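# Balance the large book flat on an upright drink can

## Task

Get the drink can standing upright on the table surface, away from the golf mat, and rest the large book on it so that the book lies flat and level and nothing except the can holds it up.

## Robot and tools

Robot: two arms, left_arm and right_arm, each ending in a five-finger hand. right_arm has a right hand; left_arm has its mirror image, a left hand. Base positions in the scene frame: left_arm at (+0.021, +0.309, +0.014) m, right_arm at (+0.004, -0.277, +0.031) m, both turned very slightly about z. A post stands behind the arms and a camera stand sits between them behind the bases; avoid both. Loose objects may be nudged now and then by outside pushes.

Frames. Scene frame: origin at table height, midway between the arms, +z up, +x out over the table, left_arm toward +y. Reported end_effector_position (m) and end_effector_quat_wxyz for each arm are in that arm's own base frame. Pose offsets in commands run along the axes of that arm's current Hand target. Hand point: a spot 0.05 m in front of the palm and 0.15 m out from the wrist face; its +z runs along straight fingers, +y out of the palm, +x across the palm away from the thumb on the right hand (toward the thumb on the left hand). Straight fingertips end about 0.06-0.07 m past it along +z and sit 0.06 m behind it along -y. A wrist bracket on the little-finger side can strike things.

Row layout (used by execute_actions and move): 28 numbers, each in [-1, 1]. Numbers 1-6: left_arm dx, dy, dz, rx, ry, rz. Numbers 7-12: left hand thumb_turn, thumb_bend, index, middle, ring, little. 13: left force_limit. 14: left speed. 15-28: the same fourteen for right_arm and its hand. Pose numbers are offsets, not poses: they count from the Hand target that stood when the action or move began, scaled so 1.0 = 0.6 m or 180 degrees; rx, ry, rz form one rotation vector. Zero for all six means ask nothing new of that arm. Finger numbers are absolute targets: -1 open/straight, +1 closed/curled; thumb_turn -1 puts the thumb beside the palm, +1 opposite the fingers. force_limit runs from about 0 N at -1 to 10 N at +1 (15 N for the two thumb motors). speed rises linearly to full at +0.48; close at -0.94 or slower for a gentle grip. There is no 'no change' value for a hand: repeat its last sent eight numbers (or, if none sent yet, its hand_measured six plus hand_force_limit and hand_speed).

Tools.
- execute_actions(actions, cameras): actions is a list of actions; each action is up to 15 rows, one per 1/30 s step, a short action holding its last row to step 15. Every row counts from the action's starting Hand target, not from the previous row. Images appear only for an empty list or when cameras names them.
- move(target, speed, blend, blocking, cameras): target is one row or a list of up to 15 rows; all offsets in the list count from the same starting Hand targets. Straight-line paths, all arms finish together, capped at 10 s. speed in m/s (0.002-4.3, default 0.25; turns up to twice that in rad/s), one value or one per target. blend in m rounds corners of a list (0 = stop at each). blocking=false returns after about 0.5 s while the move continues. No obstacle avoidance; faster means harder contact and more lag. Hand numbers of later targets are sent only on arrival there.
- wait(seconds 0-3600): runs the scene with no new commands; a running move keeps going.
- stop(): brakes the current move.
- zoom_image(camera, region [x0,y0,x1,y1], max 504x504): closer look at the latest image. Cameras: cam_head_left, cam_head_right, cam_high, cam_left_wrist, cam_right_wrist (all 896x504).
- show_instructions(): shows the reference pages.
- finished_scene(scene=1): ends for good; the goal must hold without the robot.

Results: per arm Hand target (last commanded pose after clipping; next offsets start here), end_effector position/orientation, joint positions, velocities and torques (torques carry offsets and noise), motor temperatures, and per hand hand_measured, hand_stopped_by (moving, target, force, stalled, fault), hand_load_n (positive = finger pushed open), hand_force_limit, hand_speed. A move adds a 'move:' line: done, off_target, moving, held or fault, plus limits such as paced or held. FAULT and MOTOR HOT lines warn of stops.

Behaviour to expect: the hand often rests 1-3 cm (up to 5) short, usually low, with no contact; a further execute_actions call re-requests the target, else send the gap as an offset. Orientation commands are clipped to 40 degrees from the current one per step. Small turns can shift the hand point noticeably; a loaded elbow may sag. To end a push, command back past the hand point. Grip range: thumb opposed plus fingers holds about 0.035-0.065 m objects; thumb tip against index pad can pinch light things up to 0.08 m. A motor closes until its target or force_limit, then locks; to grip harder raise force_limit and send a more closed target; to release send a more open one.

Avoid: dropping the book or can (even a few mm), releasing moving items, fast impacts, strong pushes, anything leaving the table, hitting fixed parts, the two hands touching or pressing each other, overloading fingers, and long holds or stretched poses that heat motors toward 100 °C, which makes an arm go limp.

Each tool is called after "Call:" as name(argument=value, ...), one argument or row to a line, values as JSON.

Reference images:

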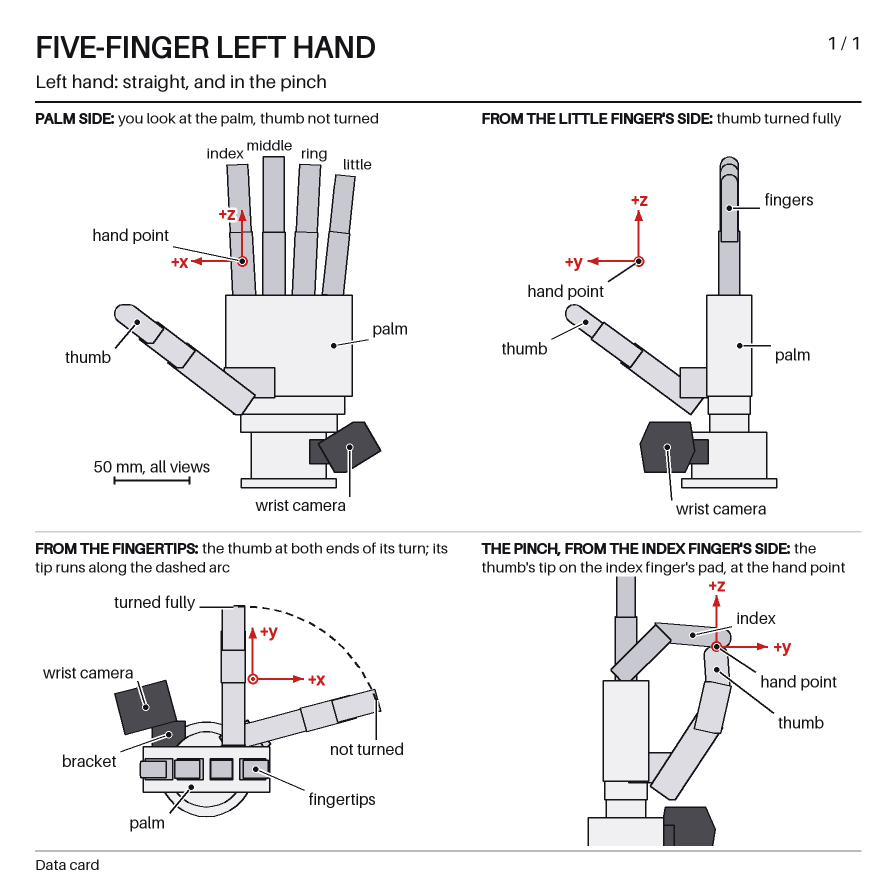

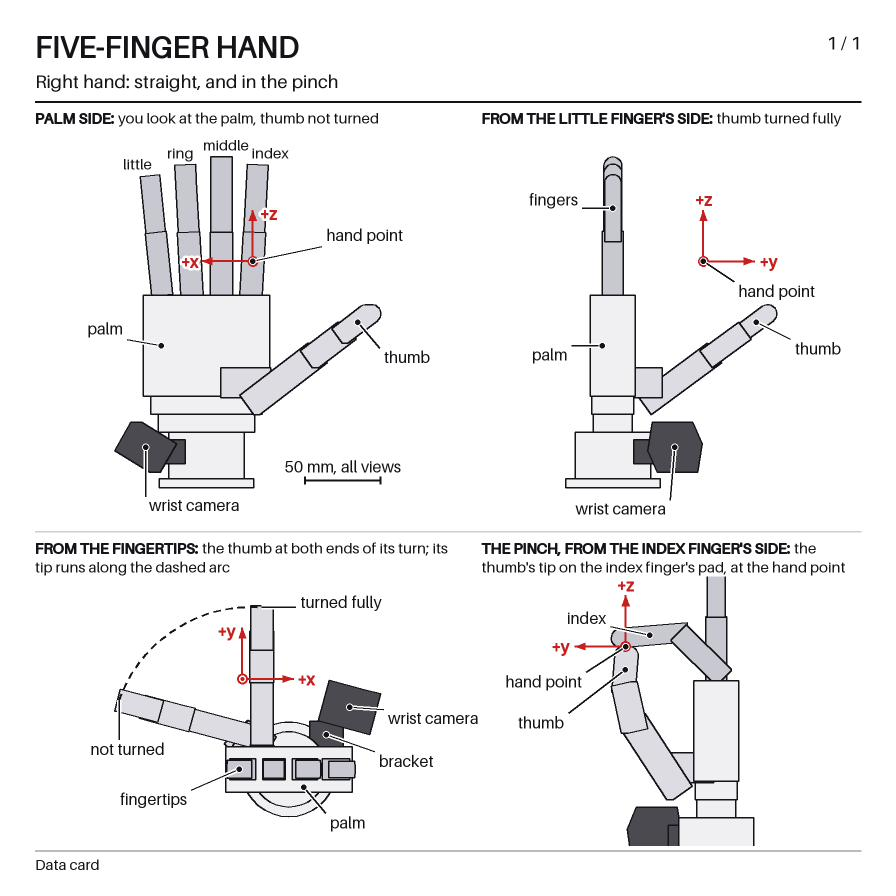

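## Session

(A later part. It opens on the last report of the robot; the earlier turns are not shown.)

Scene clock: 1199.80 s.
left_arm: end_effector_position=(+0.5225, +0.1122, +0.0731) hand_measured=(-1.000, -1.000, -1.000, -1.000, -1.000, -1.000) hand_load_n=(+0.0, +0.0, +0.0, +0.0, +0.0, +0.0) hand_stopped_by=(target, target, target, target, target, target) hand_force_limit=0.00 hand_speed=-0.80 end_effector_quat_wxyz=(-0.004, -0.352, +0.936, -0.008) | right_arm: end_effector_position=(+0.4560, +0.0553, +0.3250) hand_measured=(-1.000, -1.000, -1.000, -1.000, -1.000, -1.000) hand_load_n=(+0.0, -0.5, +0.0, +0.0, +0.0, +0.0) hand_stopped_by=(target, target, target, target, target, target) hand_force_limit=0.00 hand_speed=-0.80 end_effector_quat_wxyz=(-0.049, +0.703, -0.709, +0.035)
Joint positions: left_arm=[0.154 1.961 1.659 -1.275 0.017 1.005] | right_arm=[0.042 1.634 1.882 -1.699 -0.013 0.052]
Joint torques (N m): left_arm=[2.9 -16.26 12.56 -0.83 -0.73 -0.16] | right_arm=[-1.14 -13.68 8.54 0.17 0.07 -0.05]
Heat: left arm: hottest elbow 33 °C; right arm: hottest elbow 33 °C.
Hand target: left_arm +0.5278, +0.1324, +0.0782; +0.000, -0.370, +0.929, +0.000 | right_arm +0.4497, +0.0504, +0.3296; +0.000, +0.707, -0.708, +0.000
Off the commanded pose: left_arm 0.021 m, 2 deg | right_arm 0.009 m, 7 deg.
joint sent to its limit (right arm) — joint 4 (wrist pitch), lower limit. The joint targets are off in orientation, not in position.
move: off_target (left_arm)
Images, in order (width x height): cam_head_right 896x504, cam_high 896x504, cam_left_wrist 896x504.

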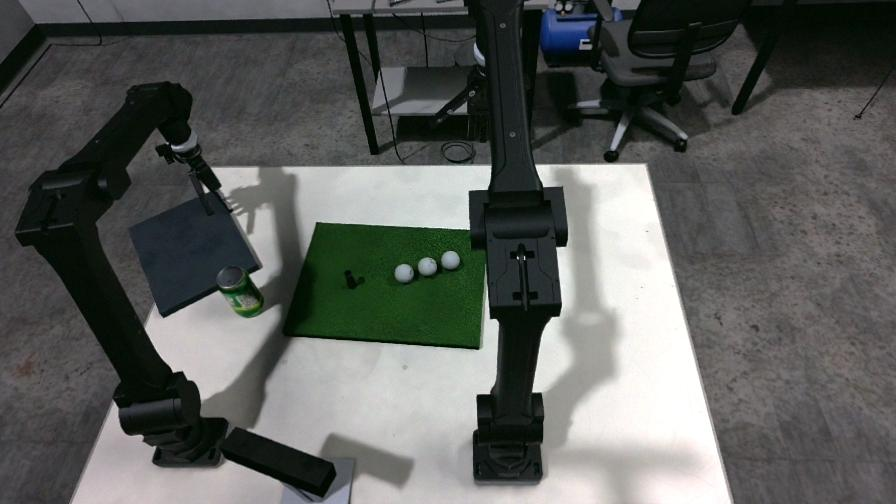

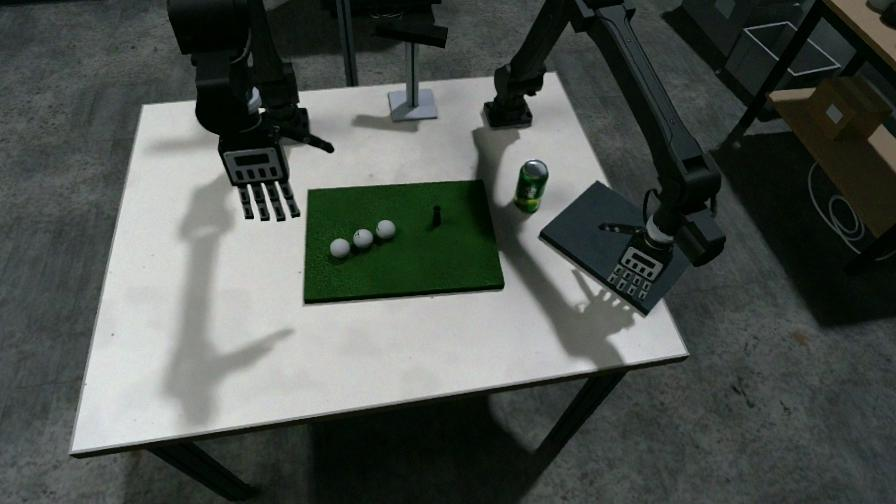

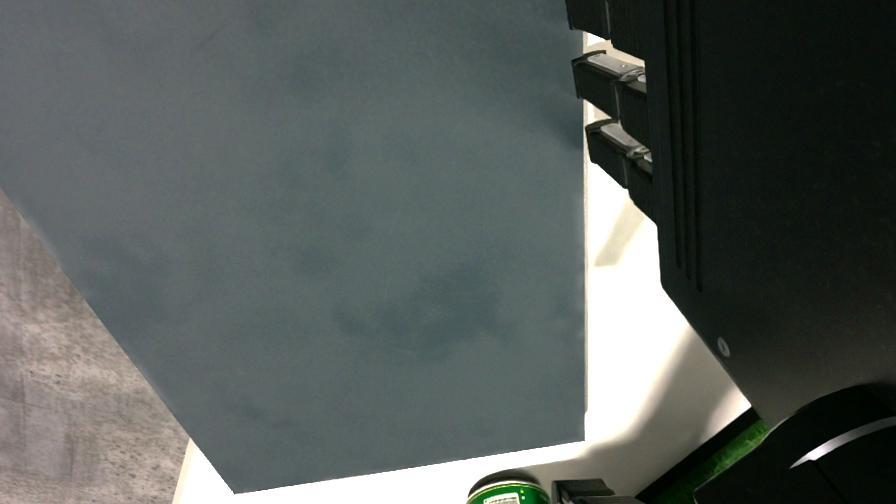

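Call:
move(
  target=[0.007,0.032,0,0,0,-0.045,-1,-1,-1,-1,-1,-1,0,-0.8, 0,0,0,0,0,0,-1,-1,-1,-1,-1,-1,0,-0.8],
  speed=0.05,
  cameras=["cam_high","cam_head_right"],
)

Call:
zoom_image(
  camera="cam_high",
  region=[500, 150, 720, 350],
)

Scene clock: 1249.87 s.
left_arm: end_effector_position=(+0.5159, +0.1249, +0.0732) hand_measured=(-1.000, -1.000, -1.000, -1.000, -1.000, -1.000) hand_load_n=(+0.0, +0.0, +0.0, +0.0, +0.0, +0.0) hand_stopped_by=(target, target, target, target, target, target) hand_force_limit=0.00 hand_speed=-0.80 end_effector_quat_wxyz=(-0.005, -0.418, +0.909, -0.007) | right_arm: end_effector_position=(+0.4560, +0.0553, +0.3250) hand_measured=(-1.000, -1.000, -1.000, -1.000, -1.000, -1.000) hand_load_n=(+0.0, +0.0, +0.0, +0.0, +0.0, +0.0) hand_stopped_by=(target, target, target, target, target, target) hand_force_limit=0.00 hand_speed=-0.80 end_effector_quat_wxyz=(-0.049, +0.703, -0.709, +0.035)
Joint positions: left_arm=[0.192 1.961 1.659 -1.275 0.017 0.901] | right_arm=[0.042 1.634 1.882 -1.699 -0.013 0.052]
Joint torques (N m): left_arm=[2.84 -18.32 9.29 -0.39 -0.73 -0.14] | right_arm=[-1.14 -13.63 8.51 0.18 0.06 -0.05]
Heat: left arm: hottest elbow 34 °C; right arm: hottest elbow 33 °C.
Hand target: left_arm +0.5115, +0.1434, +0.0781; +0.000, -0.435, +0.901, +0.000 | right_arm +0.4497, +0.0504, +0.3296; +0.000, +0.707, -0.708, +0.000
Off the commanded pose: left_arm 0.020 m, 2 deg | right_arm 0.009 m, 7 deg.
joint sent to its limit (right arm) — joint 4 (wrist pitch), lower limit. The joint targets are off in orientation, not in position.
move: off_target (left_arm)
Images, in order (width x height): cam_head_right 896x504, cam_high 896x504.

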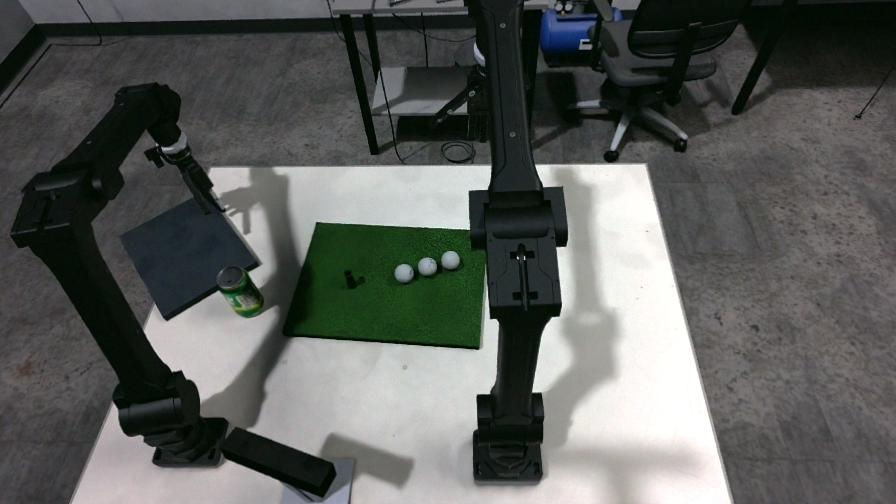

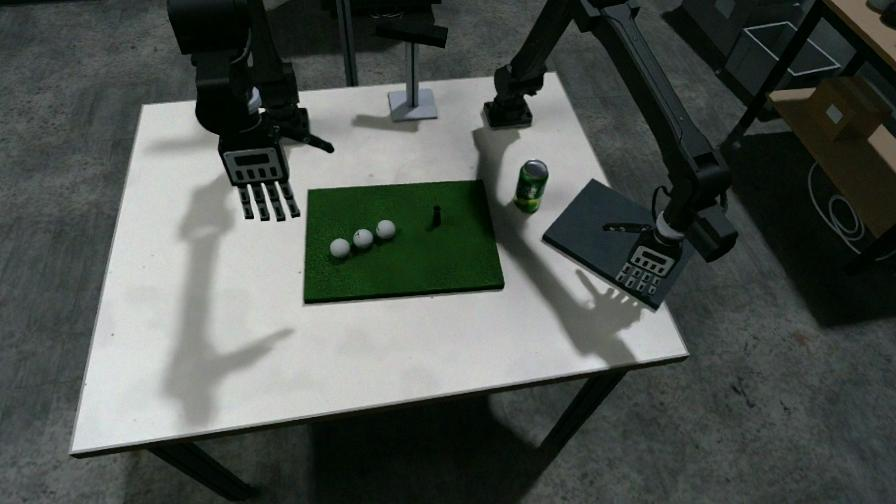

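Scaled by 2.291.

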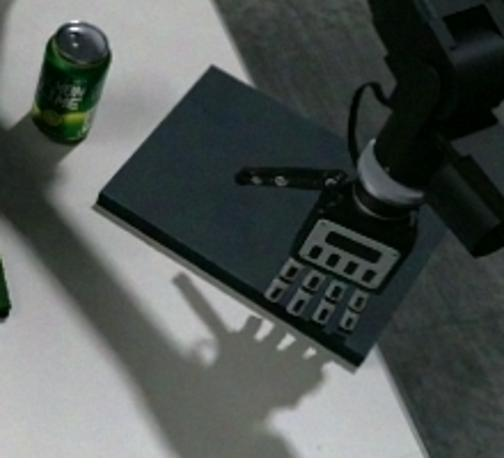

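Call:
move(
  target=[
    [0.0145,-0.0735,-0.02,0,0,0.0617,-1,-1,-1,-1,-1,-1,0,-0.8, 0,0,0,0,0,0,-1,-1,-1,-1,-1,-1,0,-0.8],
    [0.1535,-0.0463,-0.02,0,0,0.0617,-1,-1,-1,-1,-1,-1,0,-0.8, 0,0,0,0,0,0,-1,-1,-1,-1,-1,-1,0,-0.8],
    [0.1535,-0.0463,0.002,0,0,0.0617,-1,-1,-1,-1,-1,-1,0,-0.8, 0,0,0,0,0,0,-1,-1,-1,-1,-1,-1,0,-0.8],
    [0.1252,0.0975,-0.003,0,0,0.0617,-1,-1,-1,-1,-1,-1,0,-0.8, 0,0,0,0,0,0,-1,-1,-1,-1,-1,-1,0,-0.8],
  ],
  speed=[0.06,0.08,0.06,0.05],
  cameras=["cam_high","cam_head_right"],
)

Call:
zoom_image(
  camera="cam_high",
  region=[500, 150, 720, 350],
)

Scene clock: 1272.77 s.
left_arm: end_effector_position=(+0.4225, +0.1073, +0.0740) hand_measured=(-1.000, -1.000, -1.000, -1.000, -1.000, -1.000) hand_load_n=(+0.0, +0.0, +0.0, +0.0, +0.0, +0.0) hand_stopped_by=(target, target, target, target, target, target) hand_force_limit=0.00 hand_speed=-0.80 end_effector_quat_wxyz=(-0.008, -0.339, +0.941, -0.004) | right_arm: end_effector_position=(+0.4560, +0.0553, +0.3250) hand_measured=(-1.000, -1.000, -1.000, -1.000, -1.000, -1.000) hand_load_n=(+0.0, +0.0, +0.0, +0.0, +0.0, +0.0) hand_stopped_by=(target, target, target, target, target, target) hand_force_limit=0.00 hand_speed=-0.80 end_effector_quat_wxyz=(-0.049, +0.703, -0.709, +0.035)
Joint positions: left_arm=[0.17 1.72 1.307 -1.173 0.011 1.048] | right_arm=[0.042 1.634 1.882 -1.699 -0.013 0.052]
Joint torques (N m): left_arm=[2.43 -15.33 8.25 -0.16 -0.48 0.02] | right_arm=[-1.08 -13.45 8.54 0.13 0.05 -0.05]
Heat: left arm: hottest elbow 34 °C; right arm: hottest elbow 33 °C.
Hand target: left_arm +0.4190, +0.1209, +0.0797; +0.000, -0.346, +0.938, +0.000 | right_arm +0.4497, +0.0504, +0.3296; +0.000, +0.707, -0.708, +0.000
Off the commanded pose: left_arm 0.015 m, 1 deg | right_arm 0.009 m, 7 deg.
joint sent to its limit (right arm) — joint 4 (wrist pitch), lower limit. The joint targets are off in orientation, not in position.
move: off_target (left_arm)
Images, in order (width x height): cam_head_right 896x504, cam_high 896x504.

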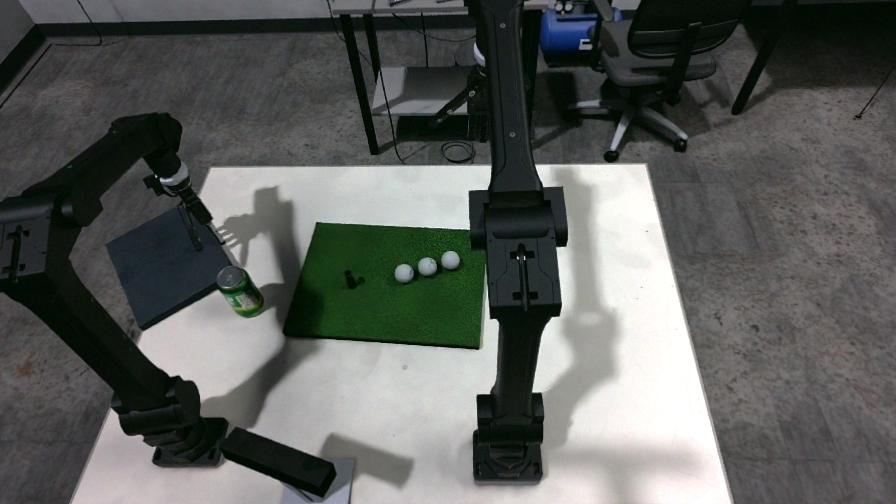

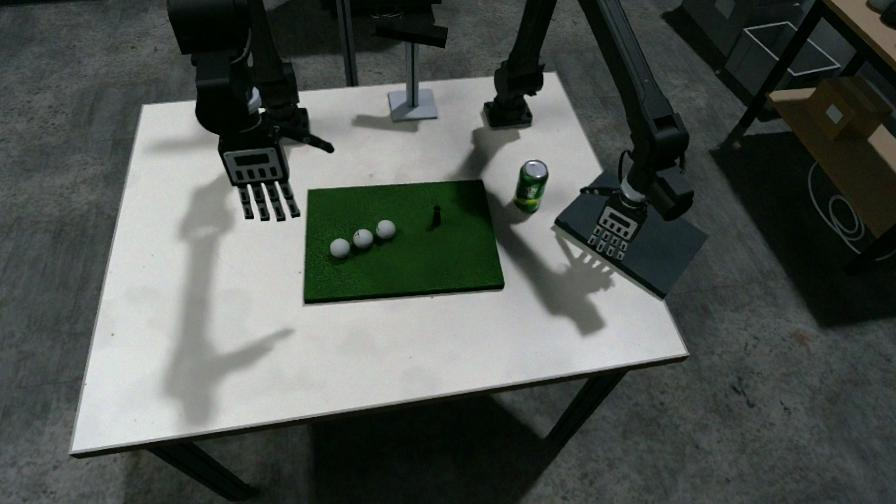

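Scaled by 2.291.

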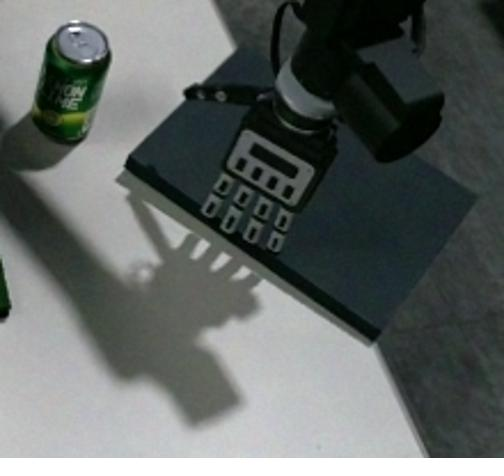

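Call:
move(
  target=[
    [0,-0.0833,-0.02,0,0,0,-1,-1,-1,-1,-1,-1,0,-0.8, 0,0,0,0,0,0,-1,-1,-1,-1,-1,-1,0,-0.8],
    [0,-0.0833,-0.2833,0,0,0,-1,-1,-1,-1,-1,-1,0,-0.8, 0,0,0,0,0,0,-1,-1,-1,-1,-1,-1,0,-0.8],
    [-0.1465,0.0919,-0.2833,0,0,-0.497,-1,-1,-1,-1,-1,-1,0,-0.8, 0,0,0,0,0,0,-1,-1,-1,-1,-1,-1,0,-0.8],
    [-0.2568,0.3104,-0.2833,0,0,-0.983,-1,-1,-1,-1,-1,-1,0,-0.8, 0,0,0,0,0,0,-1,-1,-1,-1,-1,-1,0,-0.8],
  ],
  speed=[0.08,0.15,0.3,0.3],
  blend=[0.005,0.02,0.02,0],
  cameras=["cam_high","cam_head_right","cam_left_wrist"],
)

Scene clock: 1349.00 s.
left_arm: end_effector_position=(+0.4184, +0.3580, +0.2386) hand_measured=(-1.000, -1.000, -1.000, -1.000, -1.000, -1.000) hand_load_n=(+0.0, +0.0, +0.0, +0.0, +0.0, +0.0) hand_stopped_by=(target, target, target, target, target, target) hand_force_limit=0.00 hand_speed=-0.80 end_effector_quat_wxyz=(+0.009, +0.950, +0.312, -0.013) | right_arm: end_effector_position=(+0.4560, +0.0553, +0.3250) hand_measured=(-1.000, -1.000, -1.000, -1.000, -1.000, -1.000) hand_load_n=(+0.0, +0.0, +0.0, +0.0, +0.0, +0.0) hand_stopped_by=(target, target, target, target, target, target) hand_force_limit=0.00 hand_speed=-0.80 end_effector_quat_wxyz=(-0.049, +0.703, -0.709, +0.035)
Joint positions: left_arm=[0.828 1.747 1.788 -1.644 0.003 -1.376] | right_arm=[0.042 1.634 1.882 -1.699 -0.013 0.052]
Joint torques (N m): left_arm=[0.91 -16.97 9.29 0.12 -0.06 -0.17] | right_arm=[-0.97 -13.45 8.58 0.21 0.04 -0.06]
Heat: left arm: hottest elbow 33 °C; right arm: hottest elbow 33 °C.
Hand target: left_arm +0.4154, +0.3626, +0.2498; +0.000, +0.947, +0.320, +0.000 | right_arm +0.4497, +0.0504, +0.3296; +0.000, +0.707, -0.708, +0.000
Off the commanded pose: left_arm 0.012 m, 2 deg | right_arm 0.009 m, 7 deg.
joint sent to its limit (right arm) — joint 4 (wrist pitch), lower limit. The joint targets are off in orientation, not in position.
move: off_target (left_arm)
Images, in order (width x height): cam_head_right 896x504, cam_high 896x504, cam_left_wrist 896x504.

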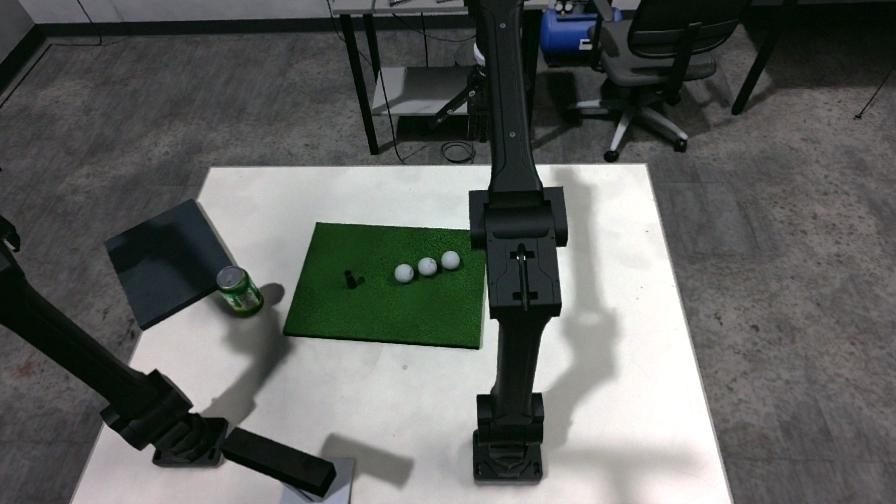

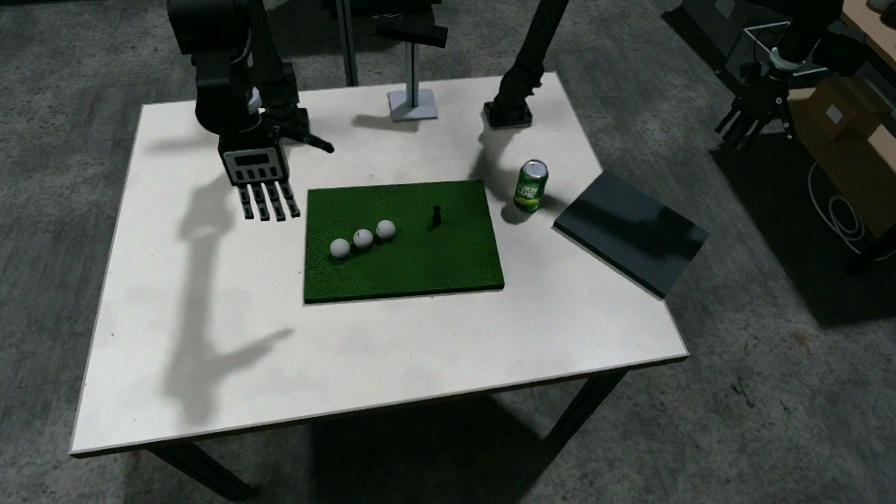

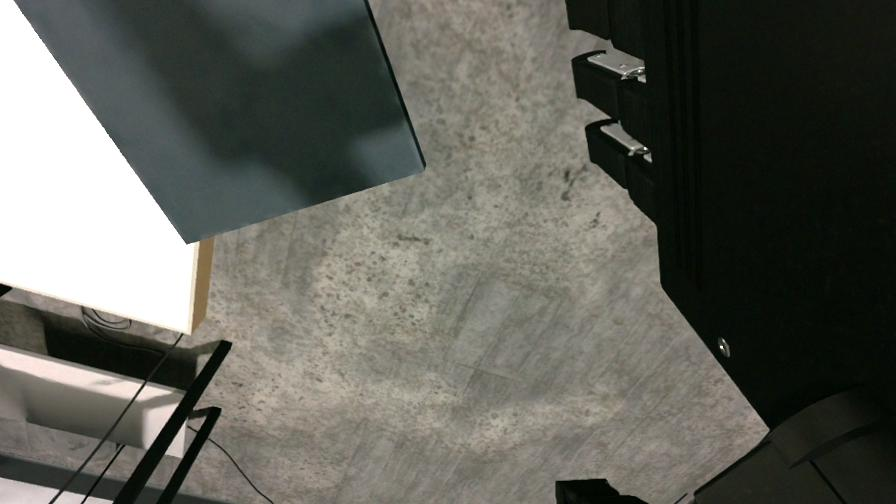

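Call:
zoom_image(
  camera="cam_high",
  region=[520, 150, 740, 350],
)

Call:
zoom_image(
  camera="cam_head_right",
  region=[90, 170, 310, 350],
)

Scaled by 2.291.

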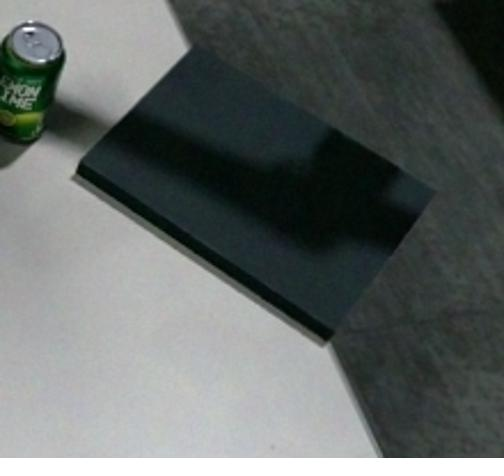

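Scaled by 2.291.

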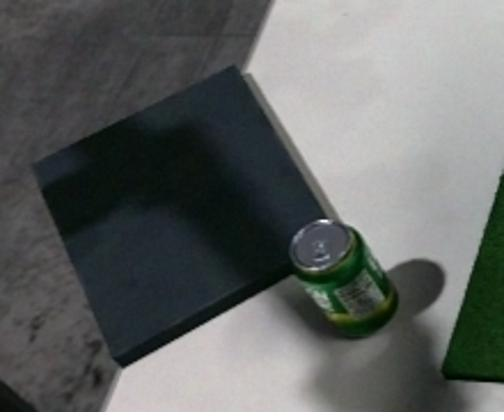

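Call:
zoom_image(
  camera="cam_high",
  region=[690, 20, 850, 180],
)

Scaled by 3.150.

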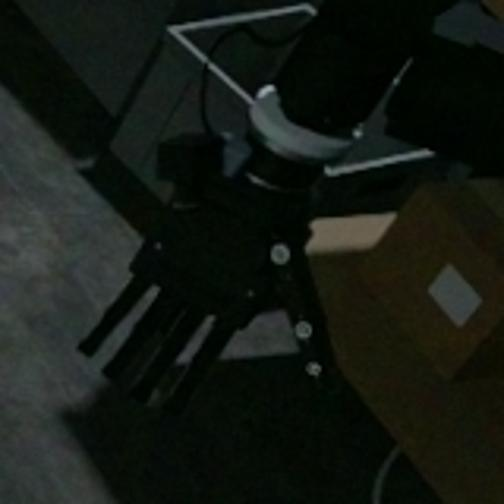

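Call:
move(
  target=[0.0371,0.0054,0.3417,0,0,0,-1,-1,0,0,0,0,0,-0.5, 0,0,0,0,0,0,-1,-1,-1,-1,-1,-1,0,-0.8],
  speed=0.15,
  cameras=["cam_high","cam_head_right","cam_head_left","cam_left_wrist"],
)

Scene clock: 1387.10 s.
left_arm: end_effector_position=(+0.4306, +0.3718, +0.0416) hand_measured=(-1.000, -1.000, +0.000, +0.000, +0.000, +0.000) hand_load_n=(+0.0, -0.5, +0.0, +0.0, +0.0, +0.0) hand_stopped_by=(target, target, target, target, target, target) hand_force_limit=0.00 hand_speed=-0.50 end_effector_quat_wxyz=(+0.005, +0.948, +0.318, -0.007) | right_arm: end_effector_position=(+0.4560, +0.0553, +0.3250) hand_measured=(-1.000, -1.000, -1.000, -1.000, -1.000, -1.000) hand_load_n=(+0.0, +0.0, +0.0, +0.0, +0.0, +0.0) hand_stopped_by=(target, target, target, target, target, target) hand_force_limit=0.00 hand_speed=-0.80 end_effector_quat_wxyz=(-0.049, +0.703, -0.709, +0.035)
Joint positions: left_arm=[0.828 1.884 1.453 -1.156 0.003 -1.391] | right_arm=[0.042 1.634 1.882 -1.699 -0.013 0.052]
Joint torques (N m): left_arm=[-0.32 -16.5 8.87 0.13 -0.02 -0.17] | right_arm=[-1.08 -13.63 8.55 0.2 0.05 -0.06]
Heat: left arm: hottest elbow 32 °C; right arm: hottest elbow 33 °C.
Hand target: left_arm +0.4352, +0.3736, +0.0447; +0.000, +0.947, +0.320, +0.000 | right_arm +0.4497, +0.0504, +0.3296; +0.000, +0.707, -0.708, +0.000
Off the commanded pose: left_arm 0.006 m, 1 deg | right_arm 0.009 m, 7 deg.
joint sent to its limit (right arm) — joint 4 (wrist pitch), lower limit. The joint targets are off in orientation, not in position.
move: done
Images, in order (width x height): cam_head_left 896x504, cam_head_right 896x504, cam_high 896x504, cam_left_wrist 896x504.

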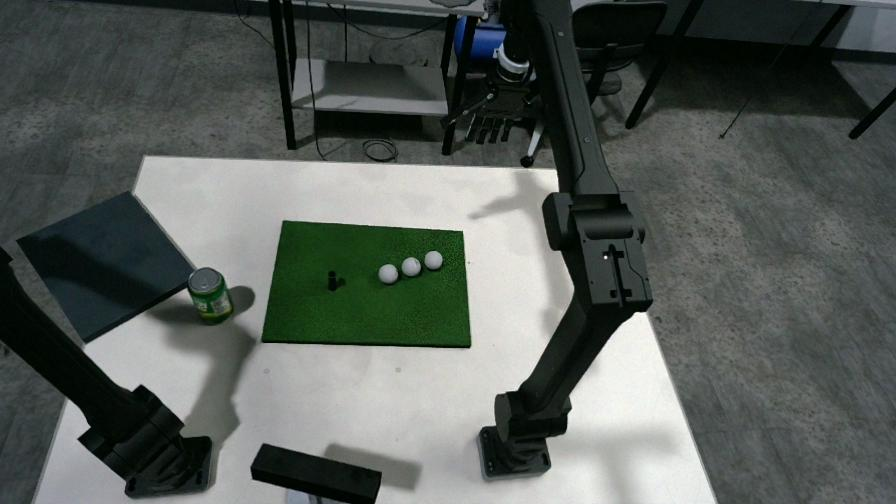

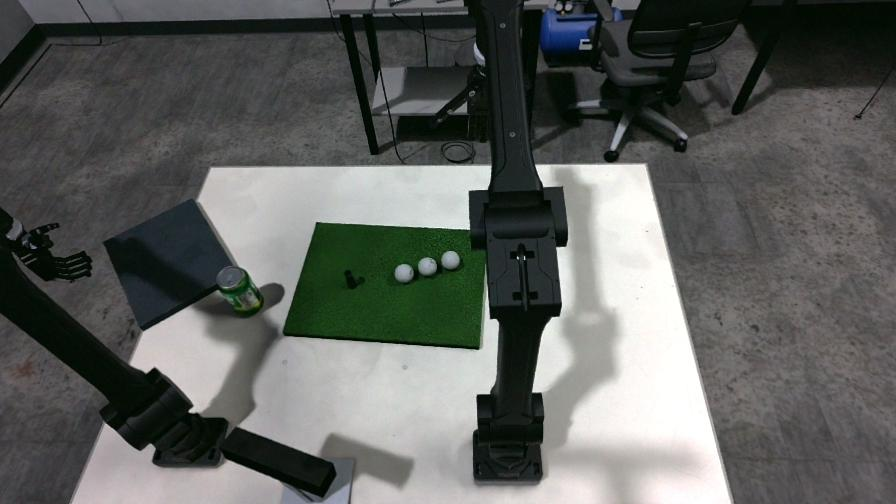

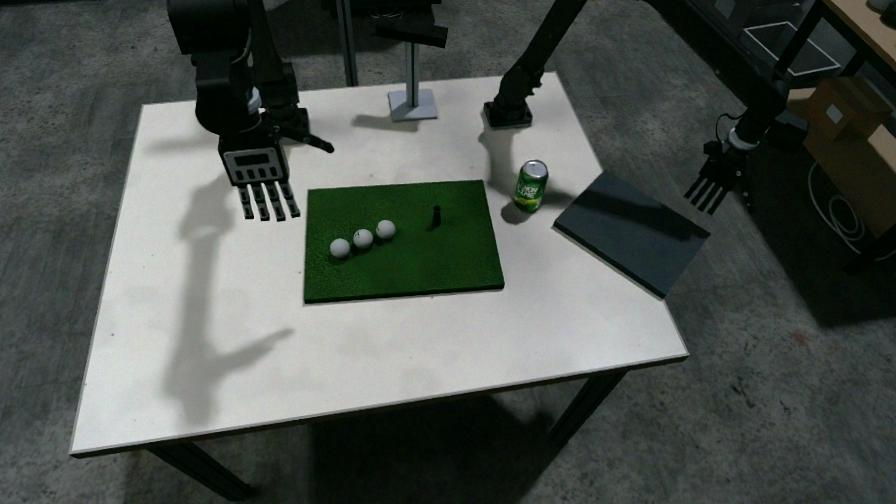

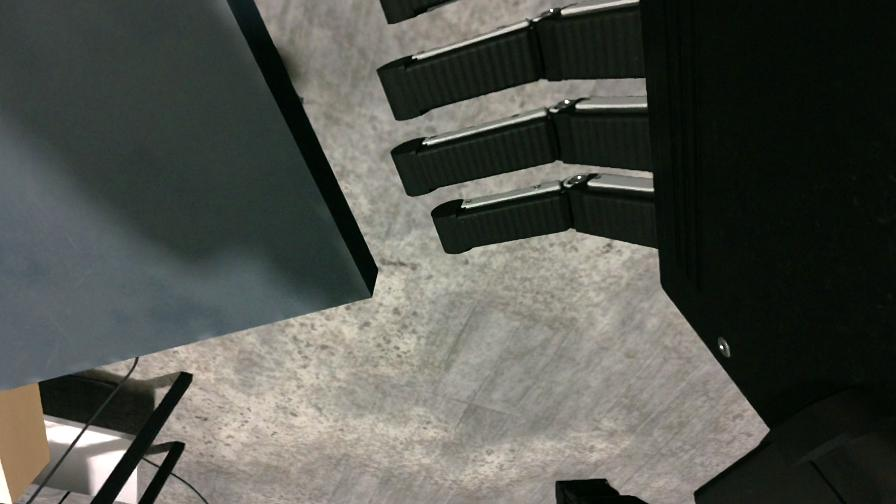

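Call:
zoom_image(
  camera="cam_high",
  region=[640, 100, 800, 260],
)

Call:
zoom_image(
  camera="cam_head_right",
  region=[0, 170, 160, 330],
)

Scaled by 3.150.

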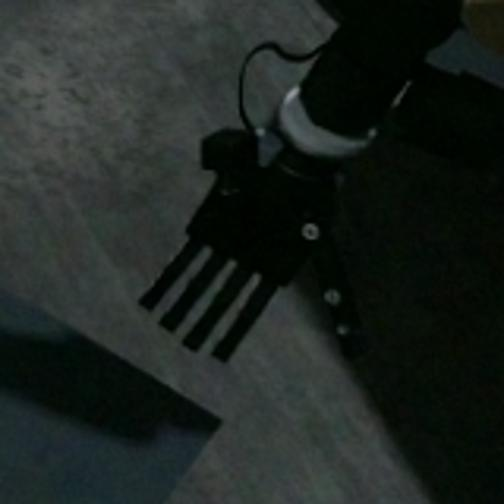

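Scaled by 3.150.

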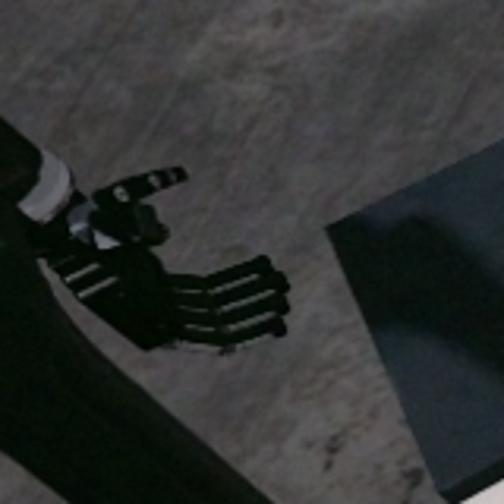

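Call:
move(
  target=[
    [0.0133,0,0.0895,0,0,0,-1,-1,0,0,0,0,0,-0.5, 0,0,0,0,0,0,-1,-1,-1,-1,-1,-1,0,-0.8],
    [0.0133,0.09,0.0895,0,0,0,-1,-1,0,0,0,0,0,-0.5, 0,0,0,0,0,0,-1,-1,-1,-1,-1,-1,0,-0.8],
  ],
  speed=[0.08,0.05],
  cameras=["cam_high","cam_head_right","cam_left_wrist"],
)

Scene clock: 1407.63 s.
left_arm: end_effector_position=(+0.4681, +0.3360, -0.0167) hand_measured=(-1.000, -1.000, +0.000, +0.000, +0.000, +0.000) hand_load_n=(+0.0, +0.0, +0.0, +0.0, +0.0, +0.0) hand_stopped_by=(target, target, target, target, target, target) hand_force_limit=0.00 hand_speed=-0.50 end_effector_quat_wxyz=(+0.006, +0.947, +0.320, -0.010) | right_arm: end_effector_position=(+0.4560, +0.0553, +0.3250) hand_measured=(-1.000, -1.000, -1.000, -1.000, -1.000, -1.000) hand_load_n=(+0.0, +0.0, +0.0, +0.0, +0.0, +0.0) hand_stopped_by=(target, target, target, target, target, target) hand_force_limit=0.00 hand_speed=-0.80 end_effector_quat_wxyz=(-0.049, +0.703, -0.709, +0.035)
Joint positions: left_arm=[0.733 1.963 1.405 -1.036 0.003 -1.489] | right_arm=[0.042 1.634 1.882 -1.699 -0.013 0.052]
Joint torques (N m): left_arm=[-0.73 -17.85 7.99 0.12 -0.01 -0.16] | right_arm=[-1.03 -13.57 8.58 0.24 0.06 -0.06]
Heat: left arm: hottest elbow 32 °C; right arm: hottest elbow 33 °C.
Hand target: left_arm +0.4742, +0.3355, -0.0091; +0.000, +0.947, +0.320, +0.000 | right_arm +0.4497, +0.0504, +0.3296; +0.000, +0.707, -0.708, +0.000
Off the commanded pose: left_arm 0.010 m, 1 deg | right_arm 0.009 m, 7 deg.
joint sent to its limit (right arm) — joint 4 (wrist pitch), lower limit. The joint targets are off in orientation, not in position.
move: done
Images, in order (width x height): cam_head_right 896x504, cam_high 896x504, cam_left_wrist 896x504.

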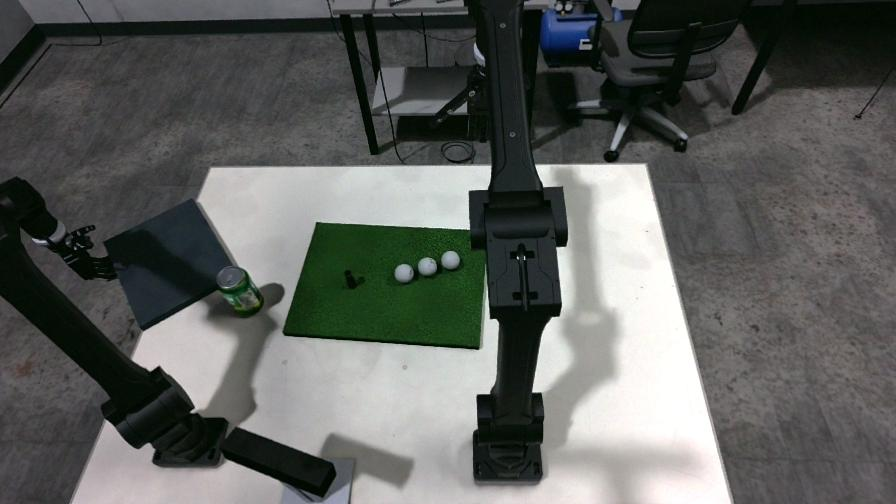

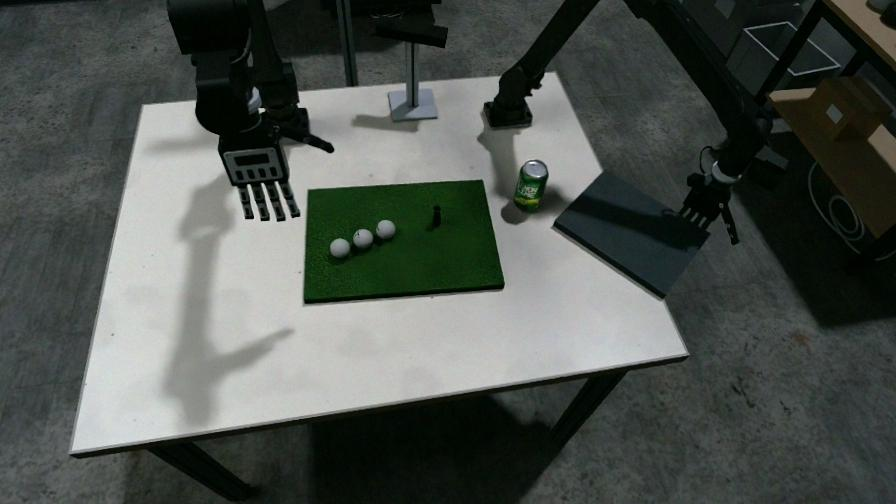

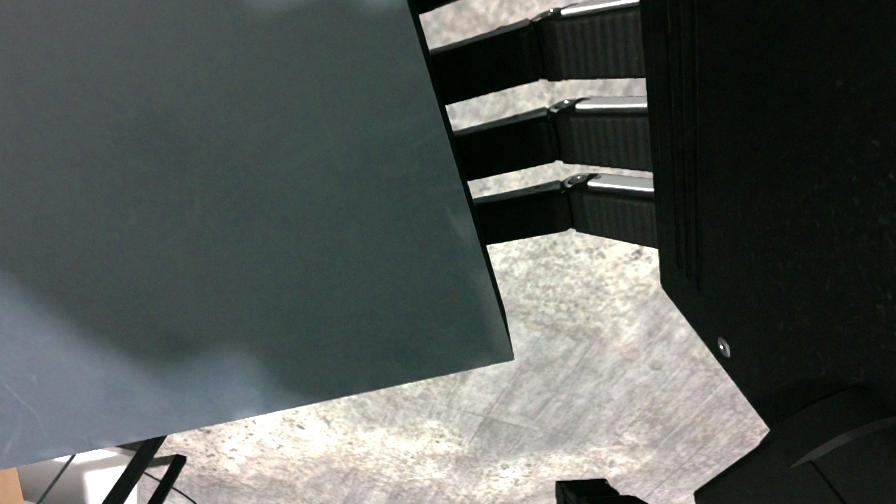

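Call:
move(
  target=[0,0.09,0,0,0,0,-1,-1,0,0,0,0,0,-0.5, 0,0,0,0,0,0,-1,-1,-1,-1,-1,-1,0,-0.8],
  speed=[0.04],
  cameras=["cam_high","cam_head_right","cam_left_wrist"],
)

Call:
zoom_image(
  camera="cam_high",
  region=[520, 150, 740, 350],
)

Scene clock: 1418.93 s.
left_arm: end_effector_position=(+0.4932, +0.3058, -0.0190) hand_measured=(-1.000, -1.000, +0.000, +0.000, +0.000, +0.000) hand_load_n=(+0.0, +0.0, +0.0, +0.0, +0.0, +0.5) hand_stopped_by=(target, target, target, target, target, target) hand_force_limit=0.00 hand_speed=-0.50 end_effector_quat_wxyz=(+0.000, +0.945, +0.327, -0.012) | right_arm: end_effector_position=(+0.4560, +0.0553, +0.3250) hand_measured=(-1.000, -1.000, -1.000, -1.000, -1.000, -1.000) hand_load_n=(+0.0, +0.0, +0.0, +0.0, +0.0, +0.0) hand_stopped_by=(target, target, target, target, target, target) hand_force_limit=0.00 hand_speed=-0.80 end_effector_quat_wxyz=(-0.049, +0.703, -0.709, +0.035)
Joint positions: left_arm=[0.657 1.963 1.4 -1.031 -0.007 -1.579] | right_arm=[0.042 1.634 1.882 -1.699 -0.013 0.052]
Joint torques (N m): left_arm=[-2.67 -18.08 7.98 -0.01 0.46 -0.24] | right_arm=[-0.79 -13.57 8.57 0.13 0.06 -0.05]
Heat: left arm: hottest elbow 32 °C; right arm: hottest elbow 33 °C.
Hand target: left_arm +0.5070, +0.2927, -0.0090; +0.000, +0.947, +0.321, +0.000 | right_arm +0.4497, +0.0504, +0.3296; +0.000, +0.707, -0.708, +0.000
Off the commanded pose: left_arm 0.022 m, 2 deg | right_arm 0.009 m, 7 deg.
joint sent to its limit (right arm) — joint 4 (wrist pitch), lower limit. The joint targets are off in orientation, not in position.
move: off_target (left_arm)
Images, in order (width x height): cam_head_right 896x504, cam_high 896x504, cam_left_wrist 896x504.

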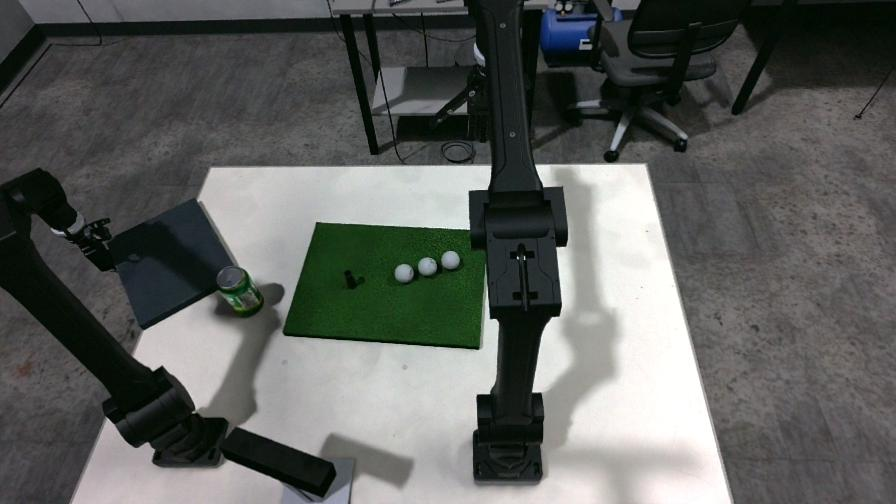

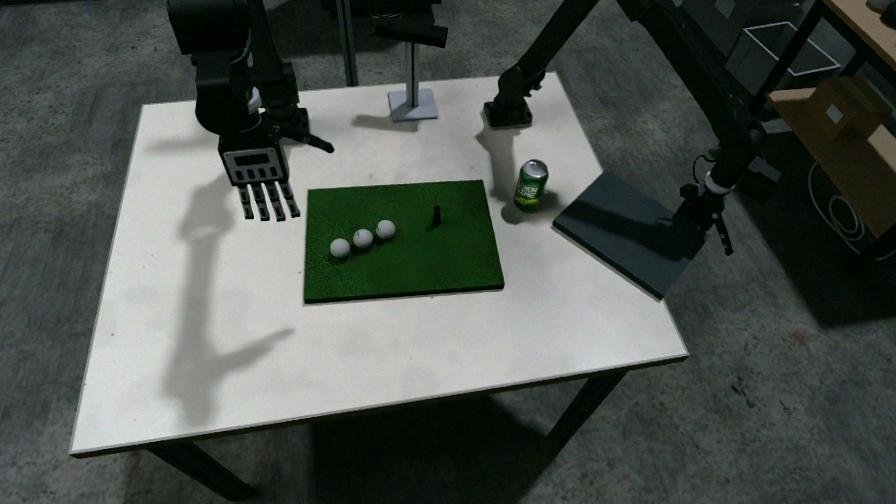

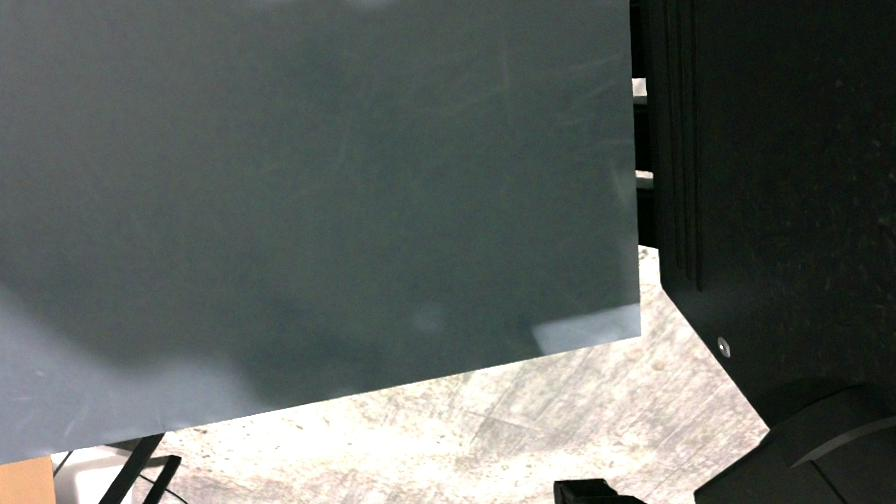

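Scaled by 2.291.

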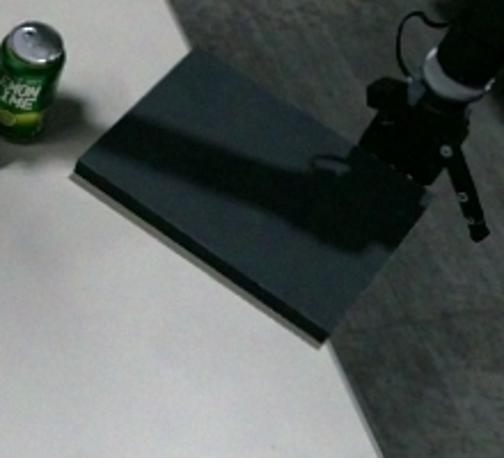

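Call:
move(
  target=[0,0.03,0,0,0,0.01,-1,-1,0,0,0,0,0,-0.5, 0,0,0,0,0,0,-1,-1,-1,-1,-1,-1,0,-0.8],
  speed=[0.04],
  cameras=["cam_high","cam_left_wrist"],
)

Call:
zoom_image(
  camera="cam_high",
  region=[520, 150, 740, 350],
)

Scene clock: 1422.13 s.
left_arm: end_effector_position=(+0.5037, +0.2886, -0.0191) hand_measured=(-1.000, -1.000, +0.000, +0.000, +0.000, +0.000) hand_load_n=(+0.0, +0.0, +0.5, +0.0, +0.0, +0.5) hand_stopped_by=(target, target, target, target, target, target) hand_force_limit=0.00 hand_speed=-0.50 end_effector_quat_wxyz=(-0.001, +0.951, +0.310, -0.012) | right_arm: end_effector_position=(+0.4560, +0.0553, +0.3250) hand_measured=(-1.000, -1.000, -1.000, -1.000, -1.000, -1.000) hand_load_n=(+0.0, +0.0, +0.0, +0.0, +0.0, +0.0) hand_stopped_by=(target, target, target, target, target, target) hand_force_limit=0.00 hand_speed=-0.80 end_effector_quat_wxyz=(-0.049, +0.703, -0.709, +0.035)
Joint positions: left_arm=[0.621 1.963 1.4 -1.03 -0.01 -1.58] | right_arm=[0.042 1.634 1.882 -1.699 -0.013 0.052]
Joint torques (N m): left_arm=[-2.26 -17.61 8.84 -0.14 0.58 -0.23] | right_arm=[-1.14 -13.39 8.51 0.21 0.06 -0.05]
Heat: left arm: hottest elbow 32 °C; right arm: hottest elbow 33 °C.
Hand target: left_arm +0.5180, +0.2784, -0.0090; +0.000, +0.952, +0.306, +0.000 | right_arm +0.4497, +0.0504, +0.3296; +0.000, +0.707, -0.708, +0.000
Off the commanded pose: left_arm 0.020 m, 2 deg | right_arm 0.009 m, 7 deg.
joint sent to its limit (right arm) — joint 4 (wrist pitch), lower limit. The joint targets are off in orientation, not in position.
move: off_target (left_arm)

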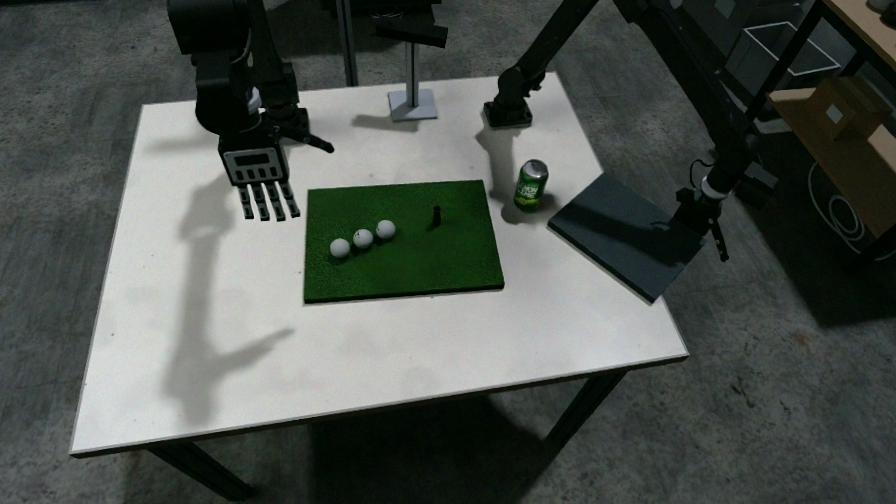

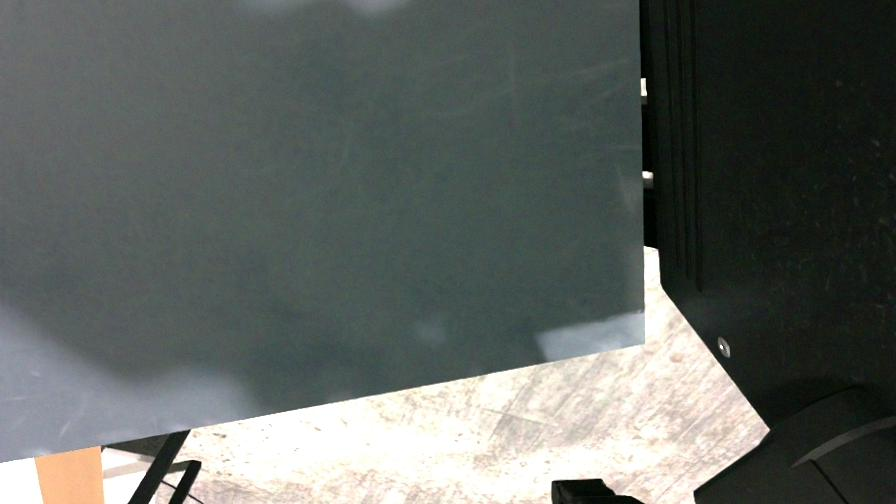

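Scaled by 2.291.

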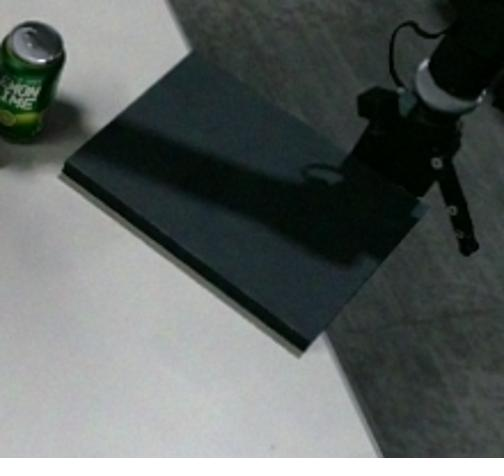

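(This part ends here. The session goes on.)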